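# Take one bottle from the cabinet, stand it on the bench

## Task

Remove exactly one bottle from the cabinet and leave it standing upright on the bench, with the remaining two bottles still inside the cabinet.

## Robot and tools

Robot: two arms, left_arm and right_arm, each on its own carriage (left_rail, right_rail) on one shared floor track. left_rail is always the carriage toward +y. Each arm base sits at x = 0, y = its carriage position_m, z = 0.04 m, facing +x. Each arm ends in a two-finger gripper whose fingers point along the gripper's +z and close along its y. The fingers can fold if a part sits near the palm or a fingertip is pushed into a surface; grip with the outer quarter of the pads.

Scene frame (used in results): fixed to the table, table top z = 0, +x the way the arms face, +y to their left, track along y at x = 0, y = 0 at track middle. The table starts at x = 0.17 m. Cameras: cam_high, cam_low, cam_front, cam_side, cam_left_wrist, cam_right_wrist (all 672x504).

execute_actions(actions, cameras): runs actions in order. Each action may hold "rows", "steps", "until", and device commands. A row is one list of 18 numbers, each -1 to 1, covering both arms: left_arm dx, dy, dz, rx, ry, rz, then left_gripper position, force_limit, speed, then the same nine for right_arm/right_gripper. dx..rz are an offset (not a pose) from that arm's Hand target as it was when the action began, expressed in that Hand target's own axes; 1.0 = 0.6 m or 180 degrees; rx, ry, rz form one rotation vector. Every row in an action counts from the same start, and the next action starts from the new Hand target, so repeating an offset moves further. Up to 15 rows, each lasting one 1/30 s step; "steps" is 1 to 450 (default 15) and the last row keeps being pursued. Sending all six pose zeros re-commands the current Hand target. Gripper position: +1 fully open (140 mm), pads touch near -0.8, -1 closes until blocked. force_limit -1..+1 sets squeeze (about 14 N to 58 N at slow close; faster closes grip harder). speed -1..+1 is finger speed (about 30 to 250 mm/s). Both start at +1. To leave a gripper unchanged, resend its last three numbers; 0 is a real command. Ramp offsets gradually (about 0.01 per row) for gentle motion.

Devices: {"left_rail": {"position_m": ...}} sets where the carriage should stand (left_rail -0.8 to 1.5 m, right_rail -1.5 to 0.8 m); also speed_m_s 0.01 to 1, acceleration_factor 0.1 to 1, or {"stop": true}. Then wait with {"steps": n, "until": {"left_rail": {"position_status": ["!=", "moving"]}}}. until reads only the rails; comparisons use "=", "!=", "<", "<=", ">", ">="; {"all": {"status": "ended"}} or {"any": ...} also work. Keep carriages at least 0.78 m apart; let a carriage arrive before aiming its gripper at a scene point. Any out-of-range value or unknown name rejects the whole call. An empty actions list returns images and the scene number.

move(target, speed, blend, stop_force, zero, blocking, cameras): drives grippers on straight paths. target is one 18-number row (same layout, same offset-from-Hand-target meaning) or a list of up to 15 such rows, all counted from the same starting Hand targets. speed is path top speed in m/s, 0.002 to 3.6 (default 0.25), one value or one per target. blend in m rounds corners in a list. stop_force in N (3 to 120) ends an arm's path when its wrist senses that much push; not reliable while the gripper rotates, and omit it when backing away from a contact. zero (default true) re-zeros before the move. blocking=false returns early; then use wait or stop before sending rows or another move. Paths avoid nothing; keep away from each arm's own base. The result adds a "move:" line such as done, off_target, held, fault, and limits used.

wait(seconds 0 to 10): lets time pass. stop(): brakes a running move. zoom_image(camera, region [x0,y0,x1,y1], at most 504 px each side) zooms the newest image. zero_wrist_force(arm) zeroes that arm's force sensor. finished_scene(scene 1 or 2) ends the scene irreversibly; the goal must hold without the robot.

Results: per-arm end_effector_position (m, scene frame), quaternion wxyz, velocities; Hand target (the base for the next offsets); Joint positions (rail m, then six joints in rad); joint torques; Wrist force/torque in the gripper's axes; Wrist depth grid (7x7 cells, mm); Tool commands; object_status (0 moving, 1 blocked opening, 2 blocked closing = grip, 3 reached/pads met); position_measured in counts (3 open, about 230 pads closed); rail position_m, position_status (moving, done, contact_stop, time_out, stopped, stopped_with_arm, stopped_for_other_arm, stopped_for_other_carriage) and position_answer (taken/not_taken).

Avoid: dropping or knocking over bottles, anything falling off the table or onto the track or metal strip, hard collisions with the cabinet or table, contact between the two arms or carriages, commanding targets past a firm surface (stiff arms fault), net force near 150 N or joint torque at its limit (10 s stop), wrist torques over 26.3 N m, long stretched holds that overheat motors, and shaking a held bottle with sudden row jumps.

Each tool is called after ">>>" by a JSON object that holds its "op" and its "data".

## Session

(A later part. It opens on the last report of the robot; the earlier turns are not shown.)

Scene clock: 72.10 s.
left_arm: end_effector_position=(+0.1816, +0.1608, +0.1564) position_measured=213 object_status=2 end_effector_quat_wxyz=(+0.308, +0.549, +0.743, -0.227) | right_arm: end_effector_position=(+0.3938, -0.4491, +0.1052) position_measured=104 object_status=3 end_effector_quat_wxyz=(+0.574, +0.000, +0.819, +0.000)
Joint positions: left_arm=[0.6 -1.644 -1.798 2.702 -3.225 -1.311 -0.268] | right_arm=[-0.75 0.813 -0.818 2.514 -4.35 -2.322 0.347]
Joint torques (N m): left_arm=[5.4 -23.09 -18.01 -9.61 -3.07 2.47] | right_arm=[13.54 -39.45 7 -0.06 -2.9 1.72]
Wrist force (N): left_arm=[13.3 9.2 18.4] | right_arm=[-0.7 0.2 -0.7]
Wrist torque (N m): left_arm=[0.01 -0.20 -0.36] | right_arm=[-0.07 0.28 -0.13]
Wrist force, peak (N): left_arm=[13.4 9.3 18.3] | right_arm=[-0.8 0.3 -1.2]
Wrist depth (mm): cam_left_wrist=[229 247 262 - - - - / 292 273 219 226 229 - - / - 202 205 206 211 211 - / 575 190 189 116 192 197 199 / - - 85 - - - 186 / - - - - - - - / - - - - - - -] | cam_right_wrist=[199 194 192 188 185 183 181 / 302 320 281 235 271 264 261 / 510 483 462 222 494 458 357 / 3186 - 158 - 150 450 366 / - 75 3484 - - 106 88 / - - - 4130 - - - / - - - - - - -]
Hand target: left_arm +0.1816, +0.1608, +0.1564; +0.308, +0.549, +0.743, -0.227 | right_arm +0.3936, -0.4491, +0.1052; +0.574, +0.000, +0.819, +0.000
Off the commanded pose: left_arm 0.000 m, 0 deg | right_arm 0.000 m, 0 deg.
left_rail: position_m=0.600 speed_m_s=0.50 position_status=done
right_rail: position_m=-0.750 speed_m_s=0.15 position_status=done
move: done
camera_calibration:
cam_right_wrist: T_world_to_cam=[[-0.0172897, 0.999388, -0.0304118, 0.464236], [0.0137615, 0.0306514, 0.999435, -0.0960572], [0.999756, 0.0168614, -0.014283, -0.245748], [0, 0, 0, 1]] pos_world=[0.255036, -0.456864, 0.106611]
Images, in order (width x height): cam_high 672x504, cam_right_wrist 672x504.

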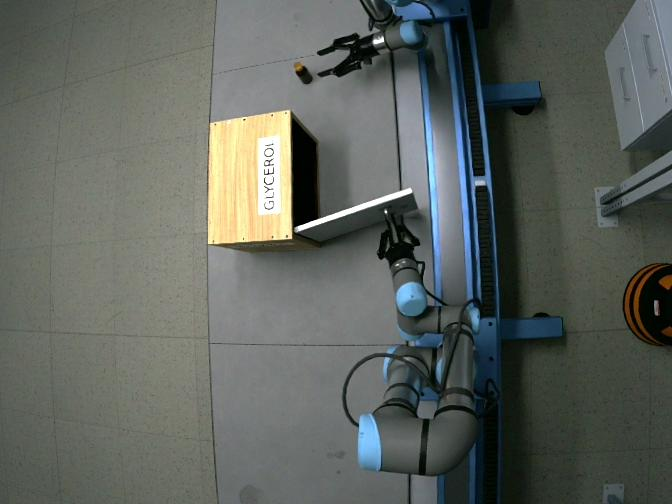

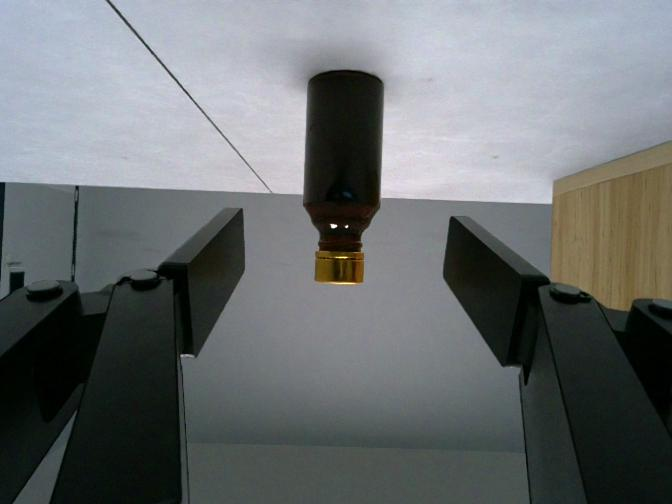

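>>> {"op": "move", "data": {"target": [[-0.0491,-0.0063,0.0491,-0.0338,0,-0.0338,-1,-0.5,-1,0,0,0,0,0,0,0.2,-0.3,-1],[-0.0986,-0.0022,0.0986,-0.0675,0,-0.0675,-1,-0.5,-1,0,0,0,0,0,0,0.2,-0.3,-1],[-0.147,0.0125,0.147,-0.1013,0,-0.1013,-1,-0.5,-1,0,0,0,0,0,0,0.2,-0.3,-1],[-0.193,0.037,0.193,-0.135,0,-0.135,-1,-0.5,-1,0,0,0,0,0,0,0.2,-0.3,-1]], "speed": 0.06, "blend": [0.01,0.01,0.01,0], "stop_force": 60}}

>>> {"op": "move", "data": {"target": [[-0.0491,-0.0063,0.0491,-0.0338,0,-0.0338,-1,-0.5,-1,0,0,0,0,0,0,0.2,-0.3,-1],[-0.0986,-0.0022,0.0986,-0.0675,0,-0.0675,-1,-0.5,-1,0,0,0,0,0,0,0.2,-0.3,-1],[-0.147,0.0125,0.147,-0.1013,0,-0.1013,-1,-0.5,-1,0,0,0,0,0,0,0.2,-0.3,-1],[-0.193,0.037,0.193,-0.135,0,-0.135,-1,-0.5,-1,0,0,0,0,0,0,0.2,-0.3,-1]], "speed": 0.06, "blend": [0.01,0.01,0.01,0], "stop_force": 60, "cameras": ["cam_side","cam_left_wrist"]}}

Scene clock: 78.73 s.
left_arm: end_effector_position=(+0.2510, +0.0108, +0.1564) position_measured=213 object_status=2 end_effector_quat_wxyz=(+0.361, +0.305, +0.872, -0.126) | right_arm: end_effector_position=(+0.3936, -0.4491, +0.1052) position_measured=104 object_status=3 end_effector_quat_wxyz=(+0.574, +0.000, +0.819, +0.000)
Joint positions: left_arm=[0.6 -1.693 -1.369 2.196 -2.88 -0.924 -0.856] | right_arm=[-0.75 0.813 -0.818 2.514 -4.35 -2.322 0.347]
Joint torques (N m): left_arm=[6.22 -26.63 -41.13 -4.36 3.18 -2.49] | right_arm=[12.31 -39.6 3.88 -0.38 -3.01 1.86]
Wrist force (N): left_arm=[7.8 6.1 3.3] | right_arm=[-0.7 0.4 -0.7]
Wrist torque (N m): left_arm=[-0.13 -0.20 -0.18] | right_arm=[-0.03 0.27 -0.14]
Wrist force, peak (N): left_arm=[19.7 -13.8 9.7] | right_arm=[-0.9 0.6 -1.0]
Wrist depth (mm): cam_left_wrist=[- 234 - - - - 226 / - 298 224 223 222 - 233 / - 350 202 212 208 211 216 / - - 188 - 192 196 195 / - - - - - - 181 / - - - - - - - / - - - - - - -] | cam_right_wrist=[199 195 192 188 185 183 181 / 301 291 283 - 272 265 261 / 507 475 455 - 431 418 360 / 3484 - 4130 - 150 447 368 / - 75 137 - - 106 88 / - - - - - - - / - - - - - - -]
Hand target: left_arm +0.2510, +0.0108, +0.1564; +0.361, +0.305, +0.872, -0.126 | right_arm +0.3936, -0.4491, +0.1052; +0.574, +0.000, +0.819, +0.000
Off the commanded pose: left_arm 0.000 m, 0 deg | right_arm 0.000 m, 0 deg.
left_rail: position_m=0.600 speed_m_s=0.50 position_status=done
right_rail: position_m=-0.750 speed_m_s=0.15 position_status=done
move: done

Scene clock: 84.87 s.
left_arm: end_effector_position=(+0.3929, -0.0739, +0.1564) position_measured=213 object_status=2 end_effector_quat_wxyz=(+0.382, +0.034, +0.923, -0.014) | right_arm: end_effector_position=(+0.3936, -0.4491, +0.1052) position_measured=104 object_status=3 end_effector_quat_wxyz=(+0.574, +0.000, +0.819, +0.000)
Joint positions: left_arm=[0.6 -1.51 -1.001 1.527 -2.23 -0.794 -1.383] | right_arm=[-0.75 0.813 -0.818 2.514 -4.35 -2.322 0.347]
Joint torques (N m): left_arm=[4.83 -37.58 -42.06 -3.61 1.24 -2.37] | right_arm=[12.41 -39.44 -0.2 -0.58 -2.95 1.83]
Wrist force (N): left_arm=[-4.3 15.5 -5.2] | right_arm=[-0.5 0.4 -0.4]
Wrist torque (N m): left_arm=[-0.06 0.04 -0.26] | right_arm=[-0.02 0.23 -0.13]
Wrist force, peak (N): left_arm=[4.2 -20.2 -4.2] | right_arm=[-1.0 0.1 -1.3]
Wrist depth (mm): cam_left_wrist=[- 252 - - - - 234 / - - 228 - 236 233 232 / - - 203 211 209 209 - / - 187 190 116 189 192 195 / - - - - - - 181 / - - - - - - - / - - - - - - -] | cam_right_wrist=[199 195 193 189 185 183 181 / 301 290 282 - 271 264 261 / 516 489 465 - 432 451 358 / - - 136 229 149 451 370 / - 75 - 3379 - 106 88 / - - 3845 - - - - / - - 3597 - - - -]
Hand target: left_arm +0.3929, -0.0739, +0.1564; +0.382, +0.034, +0.923, -0.014 | right_arm +0.3936, -0.4491, +0.1052; +0.574, +0.000, +0.819, +0.000
Off the commanded pose: left_arm 0.000 m, 0 deg | right_arm 0.000 m, 0 deg.
left_rail: position_m=0.600 speed_m_s=0.50 position_status=done
right_rail: position_m=-0.750 speed_m_s=0.15 position_status=done
move: done
camera_calibration:
cam_left_wrist: T_world_to_cam=[[0.0636234, 0.997938, -0.00841645, 0.0576973], [0.413963, -0.0187165, 0.910101, -0.303326], [0.908068, -0.0613878, -0.4143, -0.154011], [0, 0, 0, 1]] pos_world=[0.261747, -0.07271, 0.212736]
Images, in order (width x height): cam_side 672x504, cam_left_wrist 672x504.

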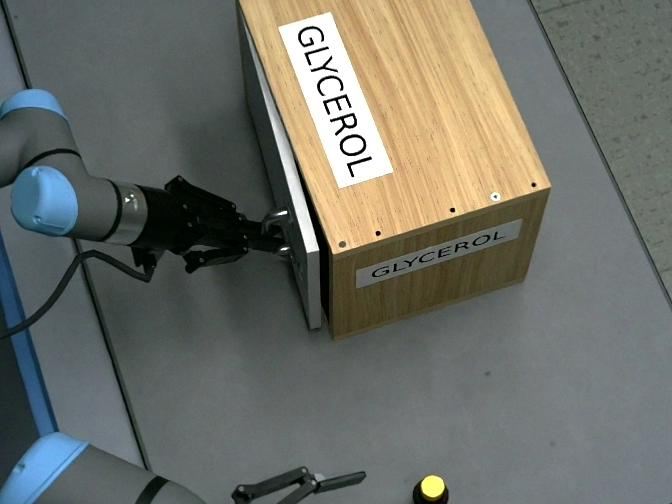

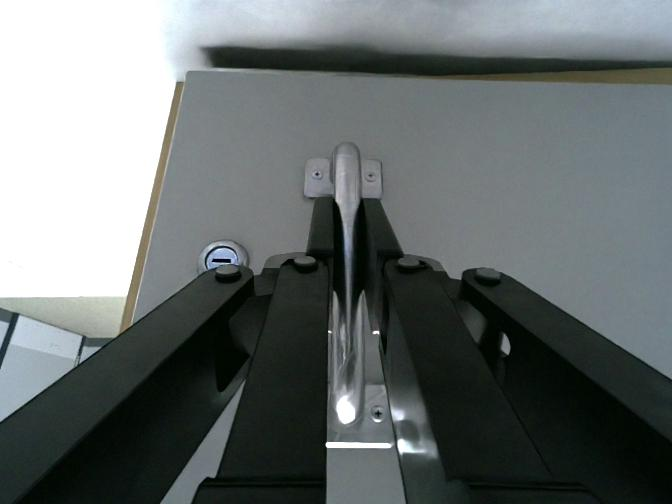

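Now final closing, release, back off.

>>> {"op": "move", "data": {"target": [-0.0237,-0.0043,0.0237,-0.0164,0,-0.0164,-1,-0.5,-1,0,0,0,0,0,0,0.2,-0.3,-1], "speed": 0.03, "stop_force": 50, "cameras": ["cam_side"]}}

>>> {"op": "move", "data": {"target": [0,0,0,0,0,0,-0.1,-0.5,-0.8,0,0,0,0,0,0,0.2,-0.3,-1]}}

>>> {"op": "wait", "data": {"seconds": 0.7}}

>>> {"op": "move", "data": {"target": [0,0,-0.17,0,0,0,-0.1,-0.5,-0.8,0,0,0,0,0,0,0.2,-0.3,-1], "speed": 0.1, "cameras": ["cam_side","cam_left_wrist","cam_front","cam_high"]}}

Scene clock: 87.33 s.
left_arm: end_effector_position=(+0.4128, -0.0779, +0.1564) position_measured=213 object_status=2 end_effector_quat_wxyz=(+0.383, +0.000, +0.924, +0.000) | right_arm: end_effector_position=(+0.3936, -0.4491, +0.1052) position_measured=104 object_status=3 end_effector_quat_wxyz=(+0.574, +0.000, +0.819, +0.000)
Joint positions: left_arm=[0.6 -1.484 -0.956 1.438 -2.139 -0.789 -1.448] | right_arm=[-0.75 0.813 -0.818 2.514 -4.35 -2.322 0.347]
Joint torques (N m): left_arm=[6.78 -37.01 -43.14 -4.76 1.35 -2.38] | right_arm=[11.77 -38.97 -1.55 -0.48 -3.04 1.93]
Wrist force (N): left_arm=[-1.4 21.4 -12.6] | right_arm=[-0.9 0.2 -0.7]
Wrist torque (N m): left_arm=[-0.14 -0.02 -0.29] | right_arm=[-0.08 0.31 -0.13]
Wrist force, peak (N): left_arm=[-1.7 21.4 -12.6] | right_arm=[-1.1 0.1 -1.0]
Wrist depth (mm): cam_left_wrist=[- - 240 - 239 244 234 / - 220 223 220 222 227 227 / - 205 204 219 207 210 211 / - 186 190 108 192 193 195 / 2911 - - - - - - / - - - - - - - / - - - - - - -] | cam_right_wrist=[199 195 192 189 185 183 181 / 301 290 281 226 271 265 261 / 508 491 466 - 493 451 356 / - 4373 158 228 149 451 370 / - 75 4130 - - 106 88 / - - - - - - - / - - - - - - -]
Hand target: left_arm +0.4128, -0.0779, +0.1564; +0.383, +0.000, +0.924, +0.000 | right_arm +0.3936, -0.4491, +0.1052; +0.574, +0.000, +0.819, +0.000
Off the commanded pose: left_arm 0.000 m, 0 deg | right_arm 0.000 m, 0 deg.
left_rail: position_m=0.600 speed_m_s=0.50 position_status=done
right_rail: position_m=-0.750 speed_m_s=0.15 position_status=done
move: done
Images, in order (width x height): cam_side 672x504.

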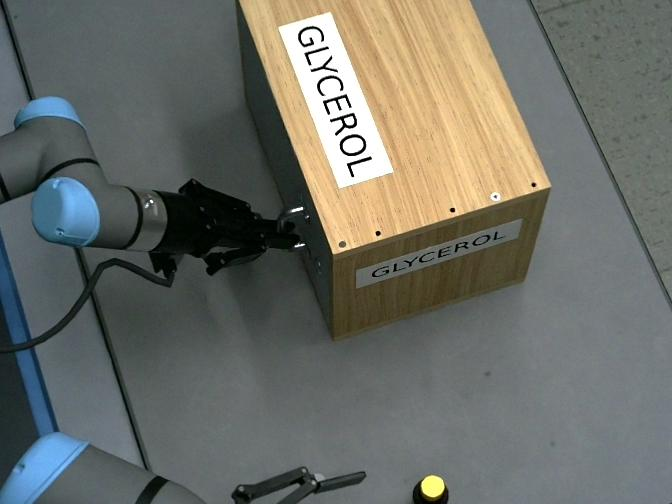

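Scene clock: 88.50 s.
left_arm: end_effector_position=(+0.4128, -0.0780, +0.1564) position_measured=141 object_status=0 end_effector_quat_wxyz=(+0.383, +0.000, +0.924, +0.000) | right_arm: end_effector_position=(+0.3936, -0.4491, +0.1052) position_measured=104 object_status=3 end_effector_quat_wxyz=(+0.574, +0.000, +0.819, +0.000)
Joint positions: left_arm=[0.6 -1.484 -0.956 1.438 -2.139 -0.789 -1.448] | right_arm=[-0.75 0.813 -0.818 2.514 -4.35 -2.322 0.347]
Joint torques (N m): left_arm=[5.72 -52.57 -18.24 -4.8 1.48 -2.32] | right_arm=[12.53 -39.02 -2.23 -0.62 -3.04 1.83]
Wrist force (N): left_arm=[-0.3 -0.9 0.2] | right_arm=[-1.1 0.2 -0.6]
Wrist torque (N m): left_arm=[-0.22 0.02 0.02] | right_arm=[-0.08 0.36 -0.13]
Wrist force, peak (N): left_arm=[-1.5 21.4 -12.6] | right_arm=[-1.0 0.6 -1.3]
Wrist depth (mm): cam_left_wrist=[- 235 237 242 242 - - / - 223 218 232 231 230 231 / - 202 203 199 210 210 211 / - 187 118 190 162 195 194 / - - 169 175 174 - 93 / - - - - - - - / - - - 152 - - -] | cam_right_wrist=[199 195 192 188 185 183 182 / 302 291 280 235 272 264 261 / 513 486 461 - 435 621 358 / - - 159 231 149 450 367 / - 76 - 3328 - 106 88 / - - - 4288 - - - / - - - - - - -]
Hand target: left_arm +0.4128, -0.0779, +0.1564; +0.383, +0.000, +0.924, +0.000 | right_arm +0.3936, -0.4491, +0.1052; +0.574, +0.000, +0.819, +0.000
Off the commanded pose: left_arm 0.000 m, 0 deg | right_arm 0.000 m, 0 deg.
left_rail: position_m=0.600 speed_m_s=0.50 position_status=done
right_rail: position_m=-0.750 speed_m_s=0.15 position_status=done
move: done

Scene clock: 89.20 s.
left_arm: end_effector_position=(+0.4128, -0.0779, +0.1564) position_measured=141 object_status=3 end_effector_quat_wxyz=(+0.383, +0.000, +0.924, +0.000) | right_arm: end_effector_position=(+0.3936, -0.4491, +0.1052) position_measured=104 object_status=3 end_effector_quat_wxyz=(+0.574, +0.000, +0.819, +0.000)
Joint positions: left_arm=[0.6 -1.484 -0.956 1.438 -2.139 -0.789 -1.448] | right_arm=[-0.75 0.813 -0.818 2.514 -4.35 -2.322 0.347]
Joint torques (N m): left_arm=[5.28 -54.11 -10.89 -4.48 1.3 -2.26] | right_arm=[11.93 -39.01 -2.74 -0.58 -2.96 1.84]
Wrist force (N): left_arm=[-0.2 -1.1 0.2] | right_arm=[-0.8 0.1 -0.2]
Wrist torque (N m): left_arm=[-0.26 0.01 0.02] | right_arm=[-0.10 0.30 -0.13]
Wrist force, peak (N): left_arm=[-0.1 -1.1 0.4] | right_arm=[-1.0 0.0 -0.8]
Wrist depth (mm): cam_left_wrist=[- 239 238 - - 250 239 / - 219 - 213 229 229 229 / - 202 204 199 206 209 212 / - 187 129 190 162 195 198 / - - - - 177 - - / - - - - - - - / - - - 150 - - -] | cam_right_wrist=[211 197 193 188 185 184 182 / 300 290 281 238 271 264 261 / 501 490 468 - - 426 357 / - - 155 228 150 451 368 / - 75 5868 - - 106 88 / - - - - - - - / - - - - - - -]
Hand target: left_arm +0.4128, -0.0779, +0.1564; +0.383, +0.000, +0.924, +0.000 | right_arm +0.3936, -0.4491, +0.1052; +0.574, +0.000, +0.819, +0.000
Tool commands: left_gripper/position=-0.1 left_gripper/force_limit=-0.5 left_gripper/speed=-0.8 right_gripper/position=+0.2 right_gripper/force_limit=-0.3 right_gripper/speed=-1.0
Off the commanded pose: left_arm 0.000 m, 0 deg | right_arm 0.000 m, 0 deg.
left_rail: position_m=0.600 speed_m_s=0.50 position_status=done
right_rail: position_m=-0.750 speed_m_s=0.15 position_status=done
wait: 0.70 s

Scene clock: 90.87 s.
left_arm: end_effector_position=(+0.3407, -0.0779, +0.2285) position_measured=141 object_status=3 end_effector_quat_wxyz=(+0.383, +0.000, +0.924, +0.000) | right_arm: end_effector_position=(+0.3936, -0.4491, +0.1052) position_measured=104 object_status=3 end_effector_quat_wxyz=(+0.574, +0.000, +0.819, +0.000)
Joint positions: left_arm=[0.6 -1.589 -1.07 1.394 -1.877 -0.786 -1.597] | right_arm=[-0.75 0.813 -0.818 2.514 -4.35 -2.322 0.347]
Joint torques (N m): left_arm=[-10.41 -52.46 -42.16 -0.88 -0.32 -2.38] | right_arm=[11.91 -38.75 -4.36 -0.59 -3.02 1.79]
Wrist force (N): left_arm=[-0.2 -0.8 0.3] | right_arm=[-0.8 0.6 -0.5]
Wrist torque (N m): left_arm=[-0.16 0.01 0.04] | right_arm=[0.00 0.29 -0.14]
Wrist force, peak (N): left_arm=[-0.4 -0.8 1.2] | right_arm=[-1.0 0.2 -1.1]
Wrist depth (mm): cam_left_wrist=[- - 312 310 293 295 - / - - 321 318 325 323 336 / 543 - 289 283 293 295 299 / - 635 117 268 141 275 276 / - - 241 244 248 - 92 / - - 232 234 - - - / - - - 222 - - -] | cam_right_wrist=[199 195 193 188 185 183 181 / 303 290 282 223 273 265 262 / 505 483 465 - 434 451 357 / 3597 - 159 - 149 444 367 / - 75 142 - - 106 88 / - - - 4646 4646 - - / - - - - - - -]
Hand target: left_arm +0.3407, -0.0779, +0.2285; +0.383, +0.000, +0.924, +0.000 | right_arm +0.3936, -0.4491, +0.1052; +0.574, +0.000, +0.819, +0.000
Off the commanded pose: left_arm 0.000 m, 0 deg | right_arm 0.000 m, 0 deg.
left_rail: position_m=0.600 speed_m_s=0.50 position_status=done
right_rail: position_m=-0.750 speed_m_s=0.15 position_status=done
move: done
camera_calibration:
cam_left_wrist: T_world_to_cam=[[-0.00914584, 0.999923, -0.00841829, 0.0906785], [0.414199, 0.0114507, 0.910114, -0.345168], [0.910141, 0.00483692, -0.414271, -0.0725842], [0, 0, 0, 1]] pos_world=[0.209859, -0.086368, 0.284836]
Images, in order (width x height): cam_high 672x504, cam_front 672x504, cam_side 672x504, cam_left_wrist 672x504.

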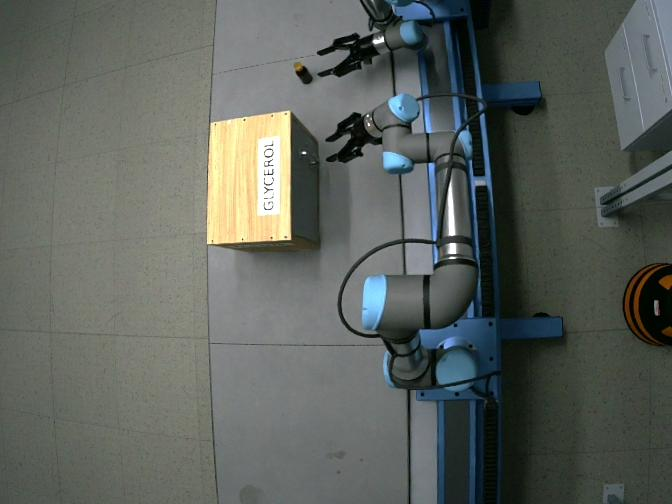

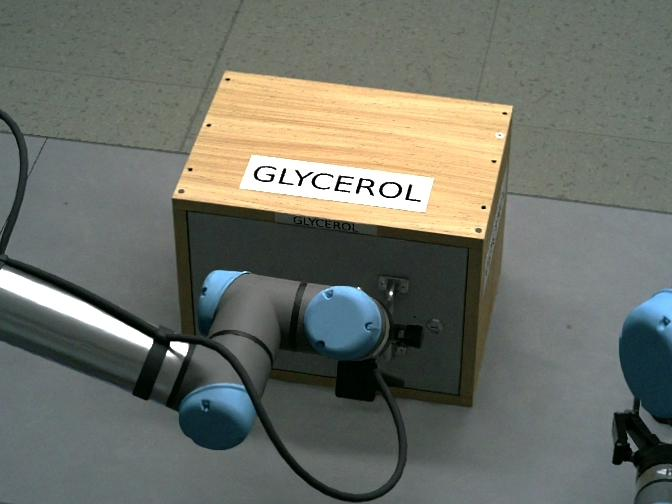

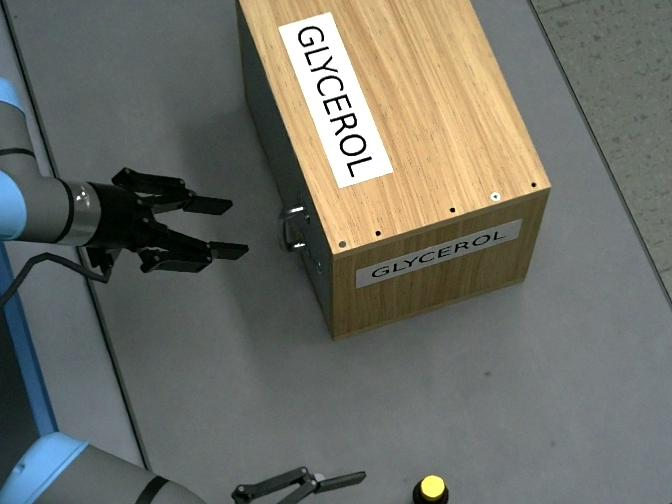

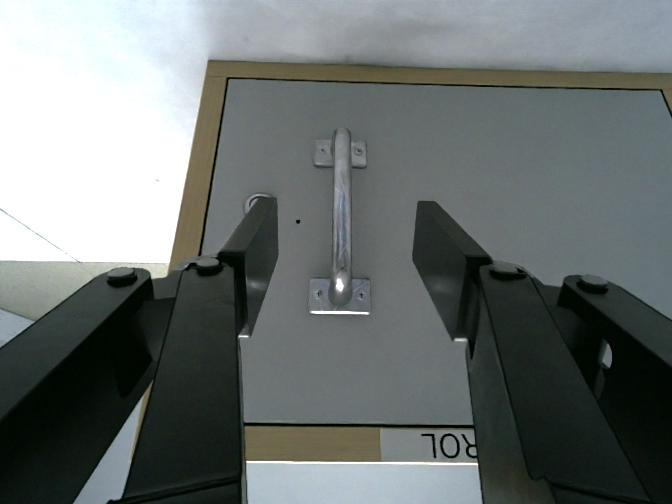

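Closed, bottle standing.

>>> {"op": "finished_scene", "data": {"scene": 1}}

The scene is finished: the task was done.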